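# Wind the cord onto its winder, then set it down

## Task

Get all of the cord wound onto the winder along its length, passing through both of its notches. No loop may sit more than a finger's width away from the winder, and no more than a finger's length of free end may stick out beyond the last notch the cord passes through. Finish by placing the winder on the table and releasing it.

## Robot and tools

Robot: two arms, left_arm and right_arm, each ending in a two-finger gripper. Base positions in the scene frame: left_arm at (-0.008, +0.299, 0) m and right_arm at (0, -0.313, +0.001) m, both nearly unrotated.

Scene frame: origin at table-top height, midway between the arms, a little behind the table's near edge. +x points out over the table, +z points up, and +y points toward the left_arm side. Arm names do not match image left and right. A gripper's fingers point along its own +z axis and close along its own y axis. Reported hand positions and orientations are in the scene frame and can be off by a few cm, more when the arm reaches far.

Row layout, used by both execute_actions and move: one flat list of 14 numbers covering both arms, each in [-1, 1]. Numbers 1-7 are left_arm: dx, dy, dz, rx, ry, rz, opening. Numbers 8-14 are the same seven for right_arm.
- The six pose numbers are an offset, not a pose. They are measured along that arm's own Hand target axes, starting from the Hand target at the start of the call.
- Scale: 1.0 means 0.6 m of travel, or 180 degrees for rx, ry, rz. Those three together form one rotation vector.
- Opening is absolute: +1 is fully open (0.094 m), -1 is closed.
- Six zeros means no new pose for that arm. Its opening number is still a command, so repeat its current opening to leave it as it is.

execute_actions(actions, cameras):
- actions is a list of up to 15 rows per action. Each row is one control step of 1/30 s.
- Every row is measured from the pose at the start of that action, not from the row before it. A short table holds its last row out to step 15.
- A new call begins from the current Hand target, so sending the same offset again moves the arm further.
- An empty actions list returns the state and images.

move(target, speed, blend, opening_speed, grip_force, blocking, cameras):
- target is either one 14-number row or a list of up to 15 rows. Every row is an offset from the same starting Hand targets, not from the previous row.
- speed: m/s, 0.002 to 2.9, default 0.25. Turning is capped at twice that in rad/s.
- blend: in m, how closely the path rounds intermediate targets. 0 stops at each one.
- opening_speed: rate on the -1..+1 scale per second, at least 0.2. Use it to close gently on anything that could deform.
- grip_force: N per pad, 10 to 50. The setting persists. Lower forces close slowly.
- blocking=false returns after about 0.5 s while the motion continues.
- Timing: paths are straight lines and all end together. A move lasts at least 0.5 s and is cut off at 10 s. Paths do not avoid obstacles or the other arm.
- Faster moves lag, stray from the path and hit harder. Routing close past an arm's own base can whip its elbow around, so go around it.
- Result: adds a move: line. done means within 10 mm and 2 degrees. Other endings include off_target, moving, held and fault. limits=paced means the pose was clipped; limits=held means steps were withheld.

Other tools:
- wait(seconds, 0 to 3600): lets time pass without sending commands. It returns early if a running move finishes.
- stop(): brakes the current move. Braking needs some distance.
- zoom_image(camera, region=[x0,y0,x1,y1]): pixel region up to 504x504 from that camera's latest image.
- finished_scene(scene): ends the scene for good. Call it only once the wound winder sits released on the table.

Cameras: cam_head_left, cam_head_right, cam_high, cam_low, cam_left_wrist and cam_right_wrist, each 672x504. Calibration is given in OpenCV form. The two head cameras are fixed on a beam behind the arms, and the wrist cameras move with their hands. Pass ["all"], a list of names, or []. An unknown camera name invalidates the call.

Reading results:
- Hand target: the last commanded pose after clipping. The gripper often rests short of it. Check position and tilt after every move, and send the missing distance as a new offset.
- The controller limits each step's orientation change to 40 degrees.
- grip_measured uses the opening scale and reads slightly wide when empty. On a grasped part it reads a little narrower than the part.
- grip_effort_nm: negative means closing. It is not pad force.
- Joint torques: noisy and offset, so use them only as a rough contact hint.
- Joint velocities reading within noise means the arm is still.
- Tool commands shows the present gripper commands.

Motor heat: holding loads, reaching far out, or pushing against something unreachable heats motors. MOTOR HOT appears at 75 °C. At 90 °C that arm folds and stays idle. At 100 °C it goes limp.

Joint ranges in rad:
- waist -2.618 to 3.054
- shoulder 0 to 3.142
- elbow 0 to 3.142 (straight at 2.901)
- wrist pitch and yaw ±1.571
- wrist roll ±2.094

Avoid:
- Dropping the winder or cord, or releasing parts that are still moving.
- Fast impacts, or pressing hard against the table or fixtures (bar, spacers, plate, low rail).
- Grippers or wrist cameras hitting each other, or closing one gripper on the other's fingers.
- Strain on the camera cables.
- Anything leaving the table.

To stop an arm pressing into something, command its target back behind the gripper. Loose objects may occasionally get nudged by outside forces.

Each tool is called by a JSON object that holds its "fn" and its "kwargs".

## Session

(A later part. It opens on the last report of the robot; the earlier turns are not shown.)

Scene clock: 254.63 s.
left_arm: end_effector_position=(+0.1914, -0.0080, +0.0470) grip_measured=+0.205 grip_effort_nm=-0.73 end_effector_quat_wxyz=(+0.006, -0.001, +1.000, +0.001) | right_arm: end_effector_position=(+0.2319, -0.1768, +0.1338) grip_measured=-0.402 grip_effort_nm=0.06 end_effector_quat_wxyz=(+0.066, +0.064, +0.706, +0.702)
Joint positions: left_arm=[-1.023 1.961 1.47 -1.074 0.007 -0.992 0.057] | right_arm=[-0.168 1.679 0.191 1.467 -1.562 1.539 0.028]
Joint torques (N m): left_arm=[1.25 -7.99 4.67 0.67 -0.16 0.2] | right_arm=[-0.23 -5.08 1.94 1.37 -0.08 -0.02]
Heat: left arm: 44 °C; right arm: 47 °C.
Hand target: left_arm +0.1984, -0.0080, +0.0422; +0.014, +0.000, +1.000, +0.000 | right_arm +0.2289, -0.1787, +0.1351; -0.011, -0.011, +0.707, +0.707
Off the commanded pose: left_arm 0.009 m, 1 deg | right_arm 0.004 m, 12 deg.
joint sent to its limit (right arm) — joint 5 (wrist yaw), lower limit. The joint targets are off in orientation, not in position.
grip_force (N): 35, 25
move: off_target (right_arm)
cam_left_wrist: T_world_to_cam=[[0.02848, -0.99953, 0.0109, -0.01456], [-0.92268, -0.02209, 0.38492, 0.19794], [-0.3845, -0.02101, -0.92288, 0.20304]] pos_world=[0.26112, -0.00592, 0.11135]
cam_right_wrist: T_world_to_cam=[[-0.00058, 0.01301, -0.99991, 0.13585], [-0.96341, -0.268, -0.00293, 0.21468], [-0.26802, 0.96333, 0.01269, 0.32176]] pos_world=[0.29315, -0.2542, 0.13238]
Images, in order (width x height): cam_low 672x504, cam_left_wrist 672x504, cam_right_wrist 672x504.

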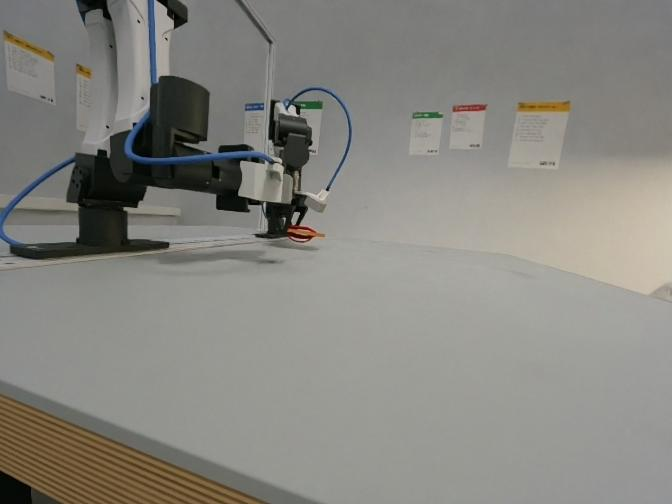

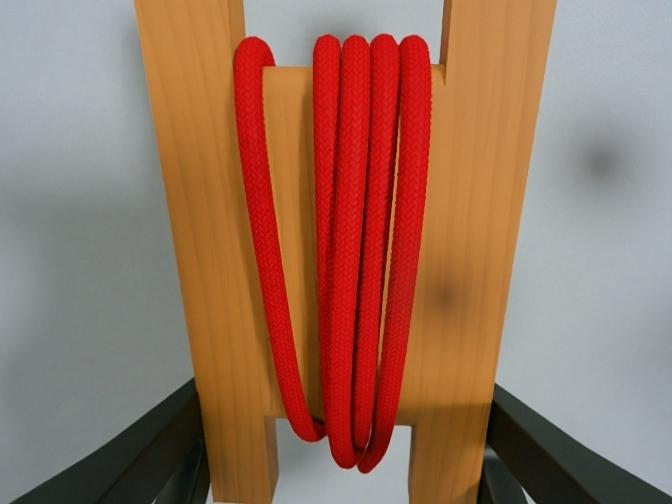

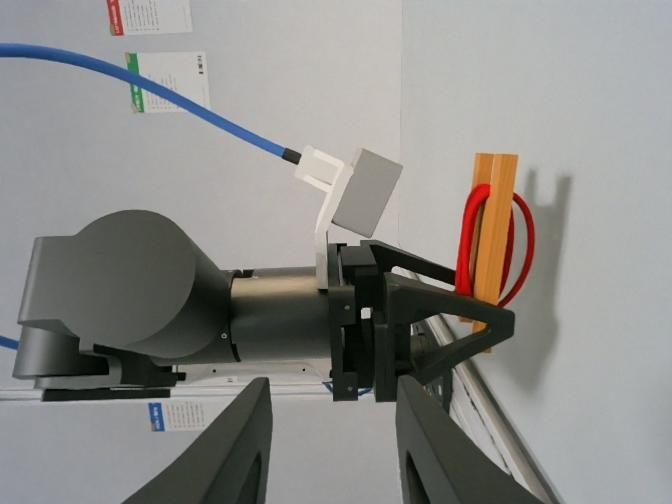

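{"fn": "move", "kwargs": {"target": [[0,0,0.0467,0,0,0,-0.2,0,0,0,0,0,0,-0.4]], "grip_force": [35, 25], "speed": 0.06, "cameras": ["cam_left_wrist", "cam_right_wrist", "cam_low"]}}

{"fn": "zoom_image", "kwargs": {"camera": "cam_low", "region": [220, 160, 380, 280]}}

Scene clock: 256.13 s.
left_arm: end_effector_position=(+0.1922, -0.0084, +0.0193) grip_measured=+0.205 grip_effort_nm=-0.73 end_effector_quat_wxyz=(+0.006, -0.001, +1.000, +0.000) | right_arm: end_effector_position=(+0.2319, -0.1768, +0.1336) grip_measured=-0.402 grip_effort_nm=0.06 end_effector_quat_wxyz=(+0.066, +0.065, +0.706, +0.702)
Joint positions: left_arm=[-1.023 1.995 1.403 -0.973 0.007 -0.992 0.057] | right_arm=[-0.168 1.679 0.191 1.465 -1.562 1.539 0.028]
Joint torques (N m): left_arm=[1.28 -8.05 4.55 0.65 -0.16 0.2] | right_arm=[-0.14 -5.38 1.8 1.33 -0.09 -0.04]
Heat: left arm: 44 °C; right arm: 47 °C.
Hand target: left_arm +0.1992, -0.0080, +0.0142; +0.014, +0.000, +1.000, +0.000 | right_arm +0.2292, -0.1777, +0.1350; +0.065, +0.065, +0.706, +0.703 (not the last commanded pose)
Off the commanded pose: left_arm 0.009 m, 1 deg | right_arm 0.004 m, 12 deg.
joint at its limit (right arm) — joint 5 (wrist yaw), lower limit.
grip_force (N): 35, 25
move: done
cam_left_wrist: T_world_to_cam=[[0.02806, -0.99954, 0.0112, -0.0145], [-0.92278, -0.0216, 0.38472, 0.20934], [-0.3843, -0.02113, -0.92297, 0.17783]] pos_world=[0.26192, -0.00622, 0.08375]
cam_right_wrist: T_world_to_cam=[[-0.00277, 0.01345, -0.99991, 0.13629], [-0.96342, -0.268, -0.00093, 0.21442], [-0.26799, 0.96332, 0.01371, 0.32162]] pos_world=[0.29315, -0.2542, 0.13207]
Images, in order (width x height): cam_low 672x504, cam_left_wrist 672x504, cam_right_wrist 672x504.

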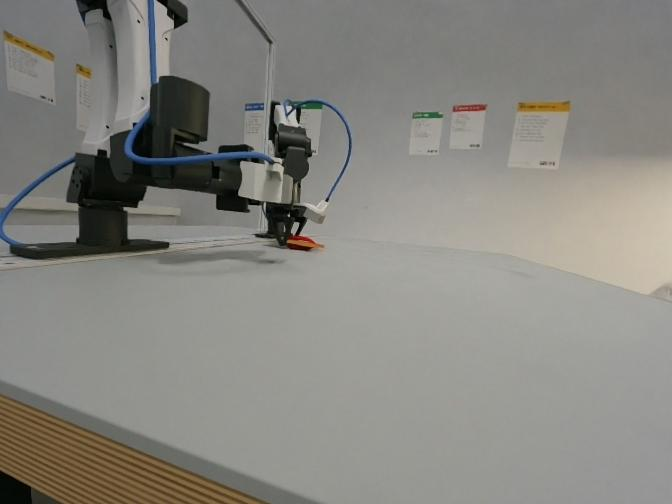

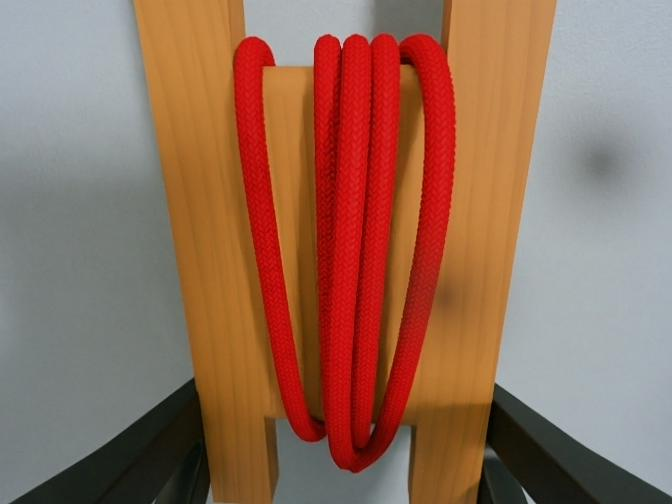

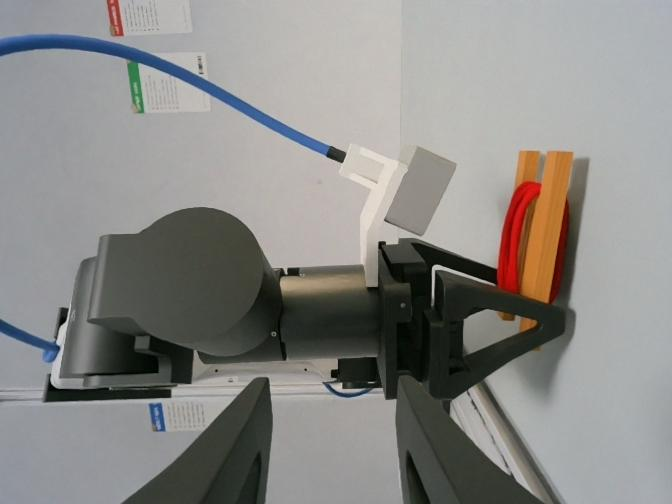

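Scaled by 3.150 from the camera's image (finer frame: 960x720).

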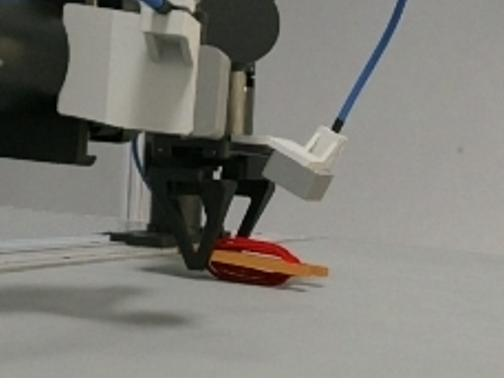

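{"fn": "move", "kwargs": {"target": [[0,0,0.005,0,0,0,-0.2,0,0,0,0,0,0,-0.4],[0,0,0.005,0,0,0,0.45,0,0,0,0,0,0,-0.4]], "grip_force": [35, 25], "opening_speed": 0.3, "speed": 0.05, "cameras": ["cam_left_wrist", "cam_right_wrist", "cam_low"]}}

{"fn": "zoom_image", "kwargs": {"camera": "cam_low", "region": [250, 200, 350, 275]}}

{"fn": "zoom_image", "kwargs": {"camera": "cam_right_wrist", "region": [460, 120, 620, 380]}}

Scene clock: 259.67 s.
left_arm: end_effector_position=(+0.1925, -0.0088, +0.0166) grip_measured=+0.447 grip_effort_nm=0.13 end_effector_quat_wxyz=(+0.007, -0.001, +1.000, +0.000) | right_arm: end_effector_position=(+0.2319, -0.1768, +0.1336) grip_measured=-0.402 grip_effort_nm=0.06 end_effector_quat_wxyz=(+0.066, +0.065, +0.706, +0.702)
Joint positions: left_arm=[-1.023 1.999 1.397 -0.961 0.007 -0.992 0.068] | right_arm=[-0.168 1.679 0.191 1.465 -1.562 1.539 0.028]
Joint torques (N m): left_arm=[1.33 -7.99 4.52 0.68 -0.15 0.21] | right_arm=[-0.2 -5.23 1.83 1.37 -0.13 -0.06]
Heat: left arm: 43 °C; right arm: 46 °C.
Hand target: left_arm +0.1993, -0.0080, +0.0112; +0.014, +0.000, +1.000, +0.000 | right_arm +0.2292, -0.1777, +0.1350; +0.065, +0.065, +0.706, +0.703
Off the commanded pose: left_arm 0.009 m, 1 deg | right_arm 0.003 m, 0 deg.
joint at its limit (right arm) — joint 5 (wrist yaw), lower limit.
grip_force (N): 35, 25
move: done
cam_left_wrist: T_world_to_cam=[[0.02805, -0.99952, 0.01289, -0.01491], [-0.92319, -0.02096, 0.38376, 0.21075], [-0.38331, -0.02266, -0.92334, 0.17516]] pos_world=[0.26212, -0.00652, 0.08105]
cam_right_wrist: T_world_to_cam=[[-0.00277, 0.01345, -0.99991, 0.13629], [-0.96342, -0.268, -0.00093, 0.21442], [-0.26799, 0.96332, 0.01371, 0.32162]] pos_world=[0.29315, -0.2542, 0.13207]
Images, in order (width x height): cam_low 672x504, cam_left_wrist 672x504, cam_right_wrist 672x504.

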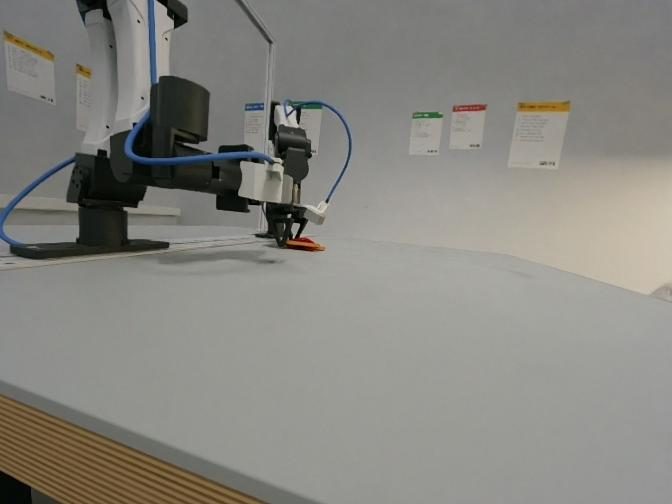

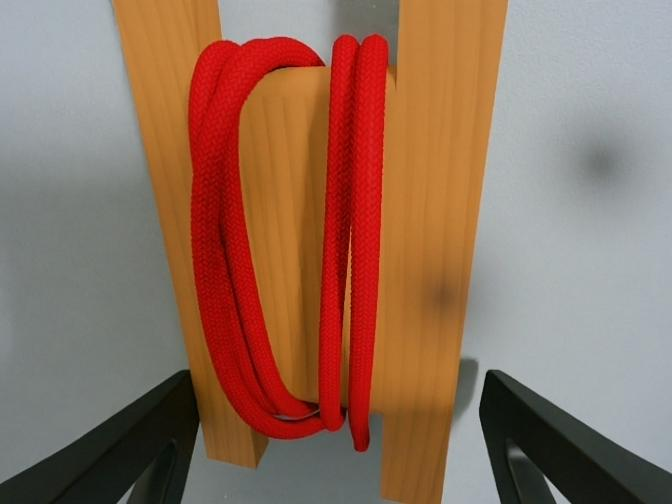

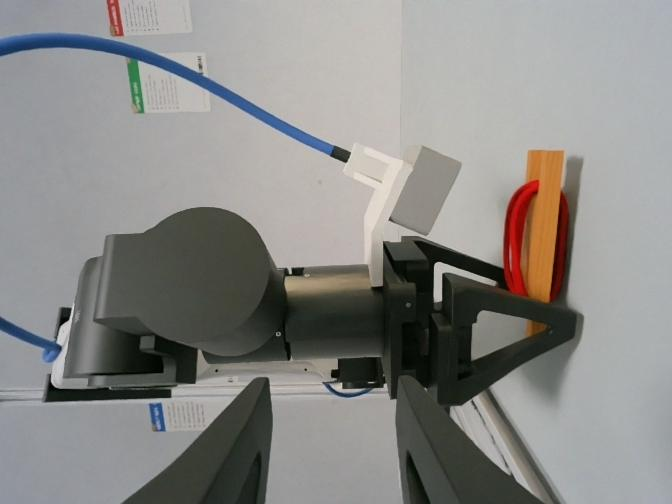

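Scaled by 5.040 from the camera's image (finer frame: 960x720).

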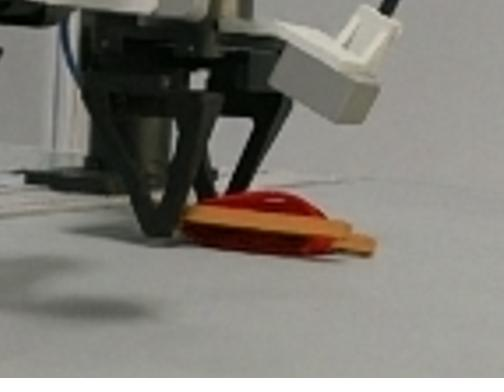

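Scaled by 1.938 from the camera's image (finer frame: 960x720).

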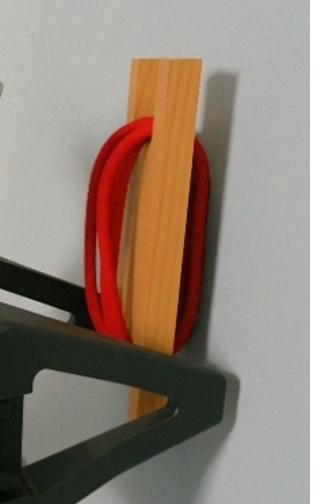

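{"fn": "move", "kwargs": {"target": [[0,0,0,0,0,0,0.75,0,0,0,0,0,0,-0.4],[0,0,-0.16,0,0,0,0.75,0,0,0,0,0,0,-0.4]], "opening_speed": 0.5, "speed": 0.1, "cameras": ["cam_left_wrist", "cam_right_wrist", "cam_low", "cam_head_left"]}}

{"fn": "zoom_image", "kwargs": {"camera": "cam_low", "region": [250, 200, 350, 275]}}

{"fn": "zoom_image", "kwargs": {"camera": "cam_right_wrist", "region": [460, 120, 620, 380]}}

{"fn": "zoom_image", "kwargs": {"camera": "cam_left_wrist", "region": [180, 0, 500, 400]}}

Scene clock: 263.13 s.
left_arm: end_effector_position=(+0.1898, -0.0070, +0.0893) grip_measured=+0.748 grip_effort_nm=0.13 end_effector_quat_wxyz=(-0.003, -0.001, +1.000, +0.014) | right_arm: end_effector_position=(+0.2319, -0.1768, +0.1336) grip_measured=-0.402 grip_effort_nm=0.06 end_effector_quat_wxyz=(+0.066, +0.065, +0.706, +0.702)
Joint positions: left_arm=[-1.023 1.959 1.637 -1.276 0.007 -0.992 0.082] | right_arm=[-0.168 1.679 0.191 1.465 -1.562 1.539 0.028]
Joint torques (N m): left_arm=[1.14 -11.88 7.53 0.2 -0.15 0.18] | right_arm=[-0.2 -5.38 1.8 1.36 -0.07 -0.02]
Heat: left arm: 43 °C; right arm: 46 °C.
Hand target: left_arm +0.1966, -0.0081, +0.1072; +0.014, +0.000, +1.000, +0.000 | right_arm +0.2292, -0.1777, +0.1350; +0.065, +0.065, +0.706, +0.703
Off the commanded pose: left_arm 0.019 m, 3 deg | right_arm 0.003 m, 0 deg.
joint at its limit (right arm) — joint 5 (wrist yaw), lower limit.
grip_force (N): 35, 25
move: off_target (left_arm)
cam_left_wrist: T_world_to_cam=[[0.02862, -0.99944, -0.01739, -0.01139], [-0.91555, -0.03319, 0.40084, 0.17735], [-0.40119, 0.00445, -0.91598, 0.24429]] pos_world=[0.2607, -0.00659, 0.15248]
cam_right_wrist: T_world_to_cam=[[-0.00277, 0.01345, -0.99991, 0.13629], [-0.96342, -0.268, -0.00093, 0.21442], [-0.26799, 0.96332, 0.01371, 0.32162]] pos_world=[0.29315, -0.2542, 0.13207]
Images, in order (width x height): cam_head_left 672x504, cam_low 672x504, cam_left_wrist 672x504, cam_right_wrist 672x504.

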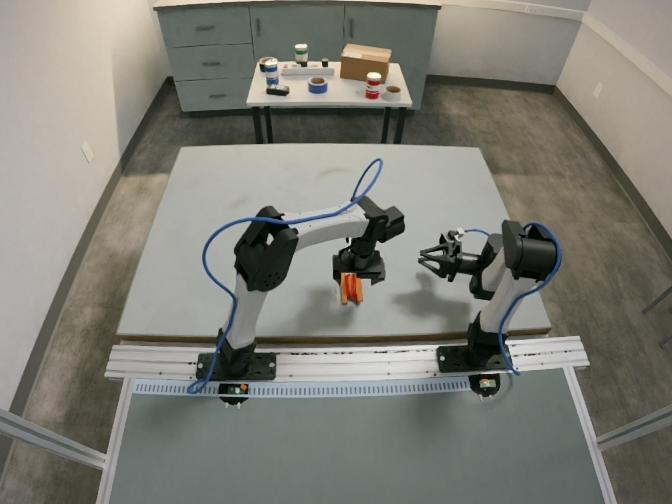

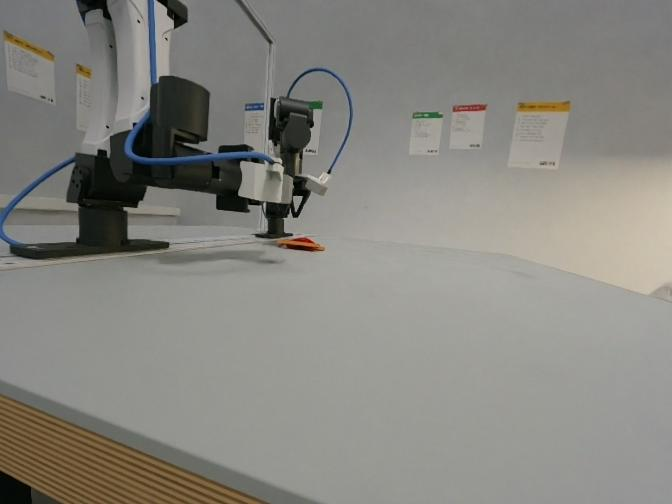

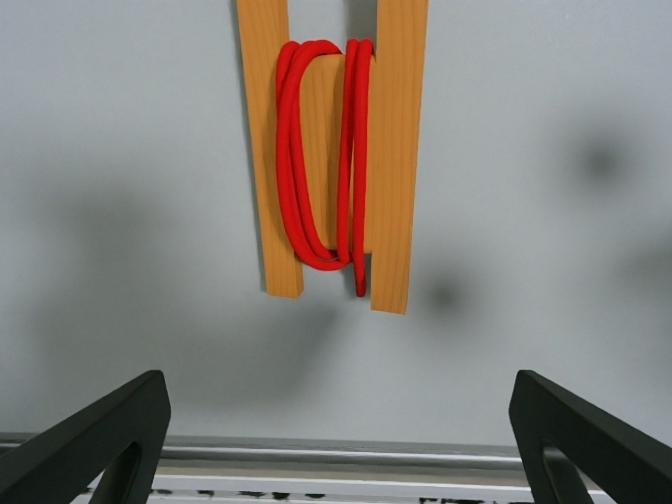

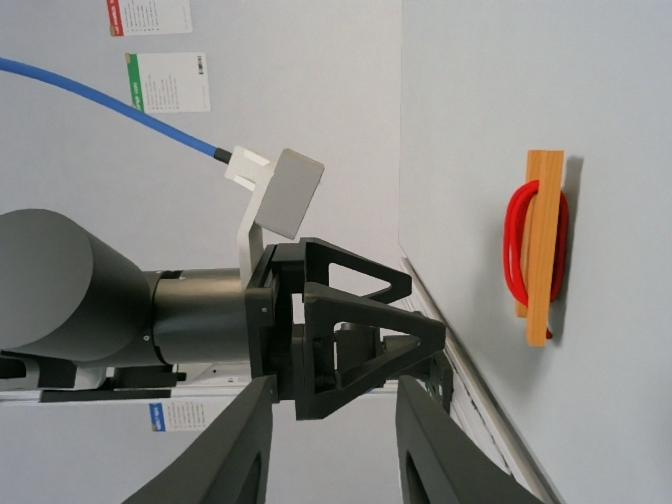

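Scaled by 5.040 from the camera's image (finer frame: 960x720).

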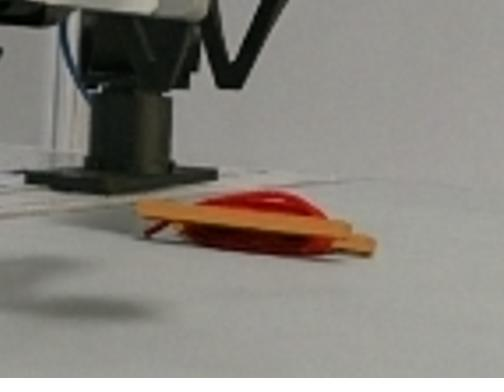

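Scaled by 1.938 from the camera's image (finer frame: 960x720).

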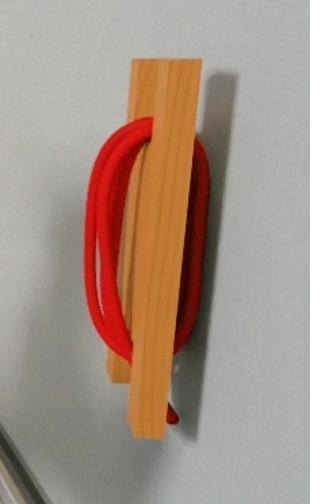

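Scaled by 1.260 from the camera's image (finer frame: 960x720).

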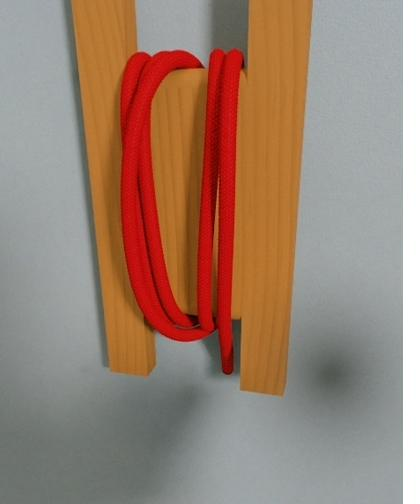

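{"fn": "wait", "kwargs": {"seconds": 1.0, "cameras": ["cam_left_wrist", "cam_right_wrist"]}}

{"fn": "zoom_image", "kwargs": {"camera": "cam_left_wrist", "region": [220, 20, 440, 320]}}

Scene clock: 266.17 s.
left_arm: end_effector_position=(+0.1897, -0.0069, +0.0893) grip_measured=+0.748 grip_effort_nm=0.13 end_effector_quat_wxyz=(-0.003, -0.001, +1.000, +0.015) | right_arm: end_effector_position=(+0.2319, -0.1768, +0.1336) grip_measured=-0.402 grip_effort_nm=0.06 end_effector_quat_wxyz=(+0.066, +0.065, +0.706, +0.702)
Joint positions: left_arm=[-1.023 1.959 1.637 -1.276 0.007 -0.992 0.082] | right_arm=[-0.168 1.679 0.191 1.465 -1.562 1.539 0.028]
Joint torques (N m): left_arm=[1.14 -11.84 7.51 0.18 -0.16 0.18] | right_arm=[-0.18 -5.23 1.92 1.37 -0.1 -0.03]
Heat: left arm: 43 °C; right arm: 45 °C.
Hand target: left_arm +0.1966, -0.0081, +0.1071; +0.014, +0.000, +1.000, +0.000 | right_arm +0.2292, -0.1777, +0.1350; +0.065, +0.065, +0.706, +0.703
Tool commands: left_gripper/opening=+0.75 right_gripper/opening=-0.4
Off the commanded pose: left_arm 0.019 m, 3 deg | right_arm 0.003 m, 0 deg.
grip_force (N): 35, 25
wait: 1.00 s; at rest from the start
cam_left_wrist: T_world_to_cam=[[0.02862, -0.99943, -0.01762, -0.01136], [-0.91546, -0.03328, 0.40103, 0.17729], [-0.40139, 0.00465, -0.91589, 0.24433]] pos_world=[0.2607, -0.00659, 0.15248]
cam_right_wrist: T_world_to_cam=[[-0.00277, 0.01345, -0.99991, 0.13629], [-0.96342, -0.268, -0.00093, 0.21442], [-0.26799, 0.96332, 0.01371, 0.32162]] pos_world=[0.29315, -0.2542, 0.13207]

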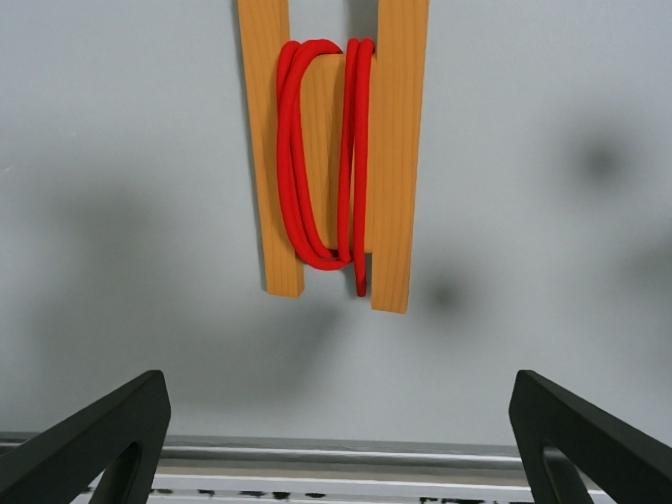

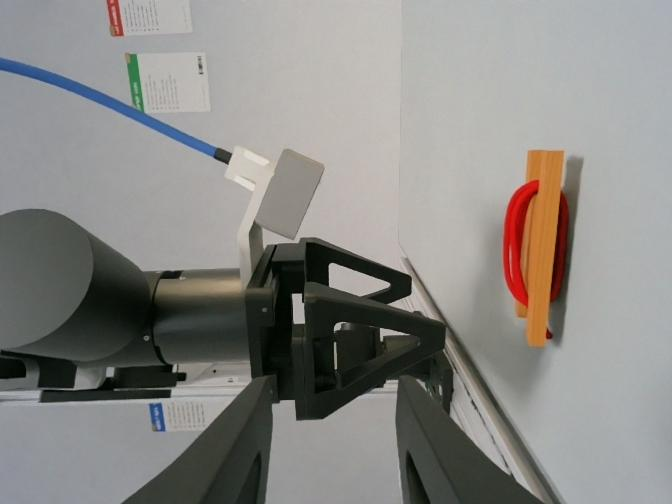

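Scaled by 1.680 from the camera's image (finer frame: 960x720).

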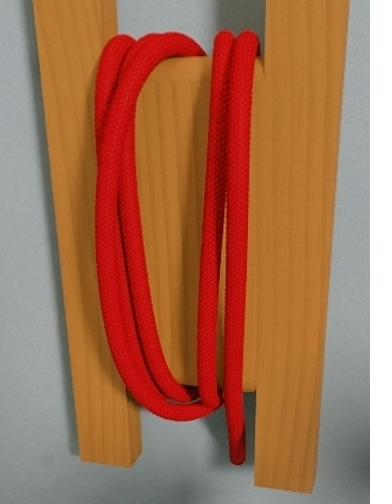

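{"fn": "finished_scene", "kwargs": {"scene": 1}}

The scene is finished: the task was done.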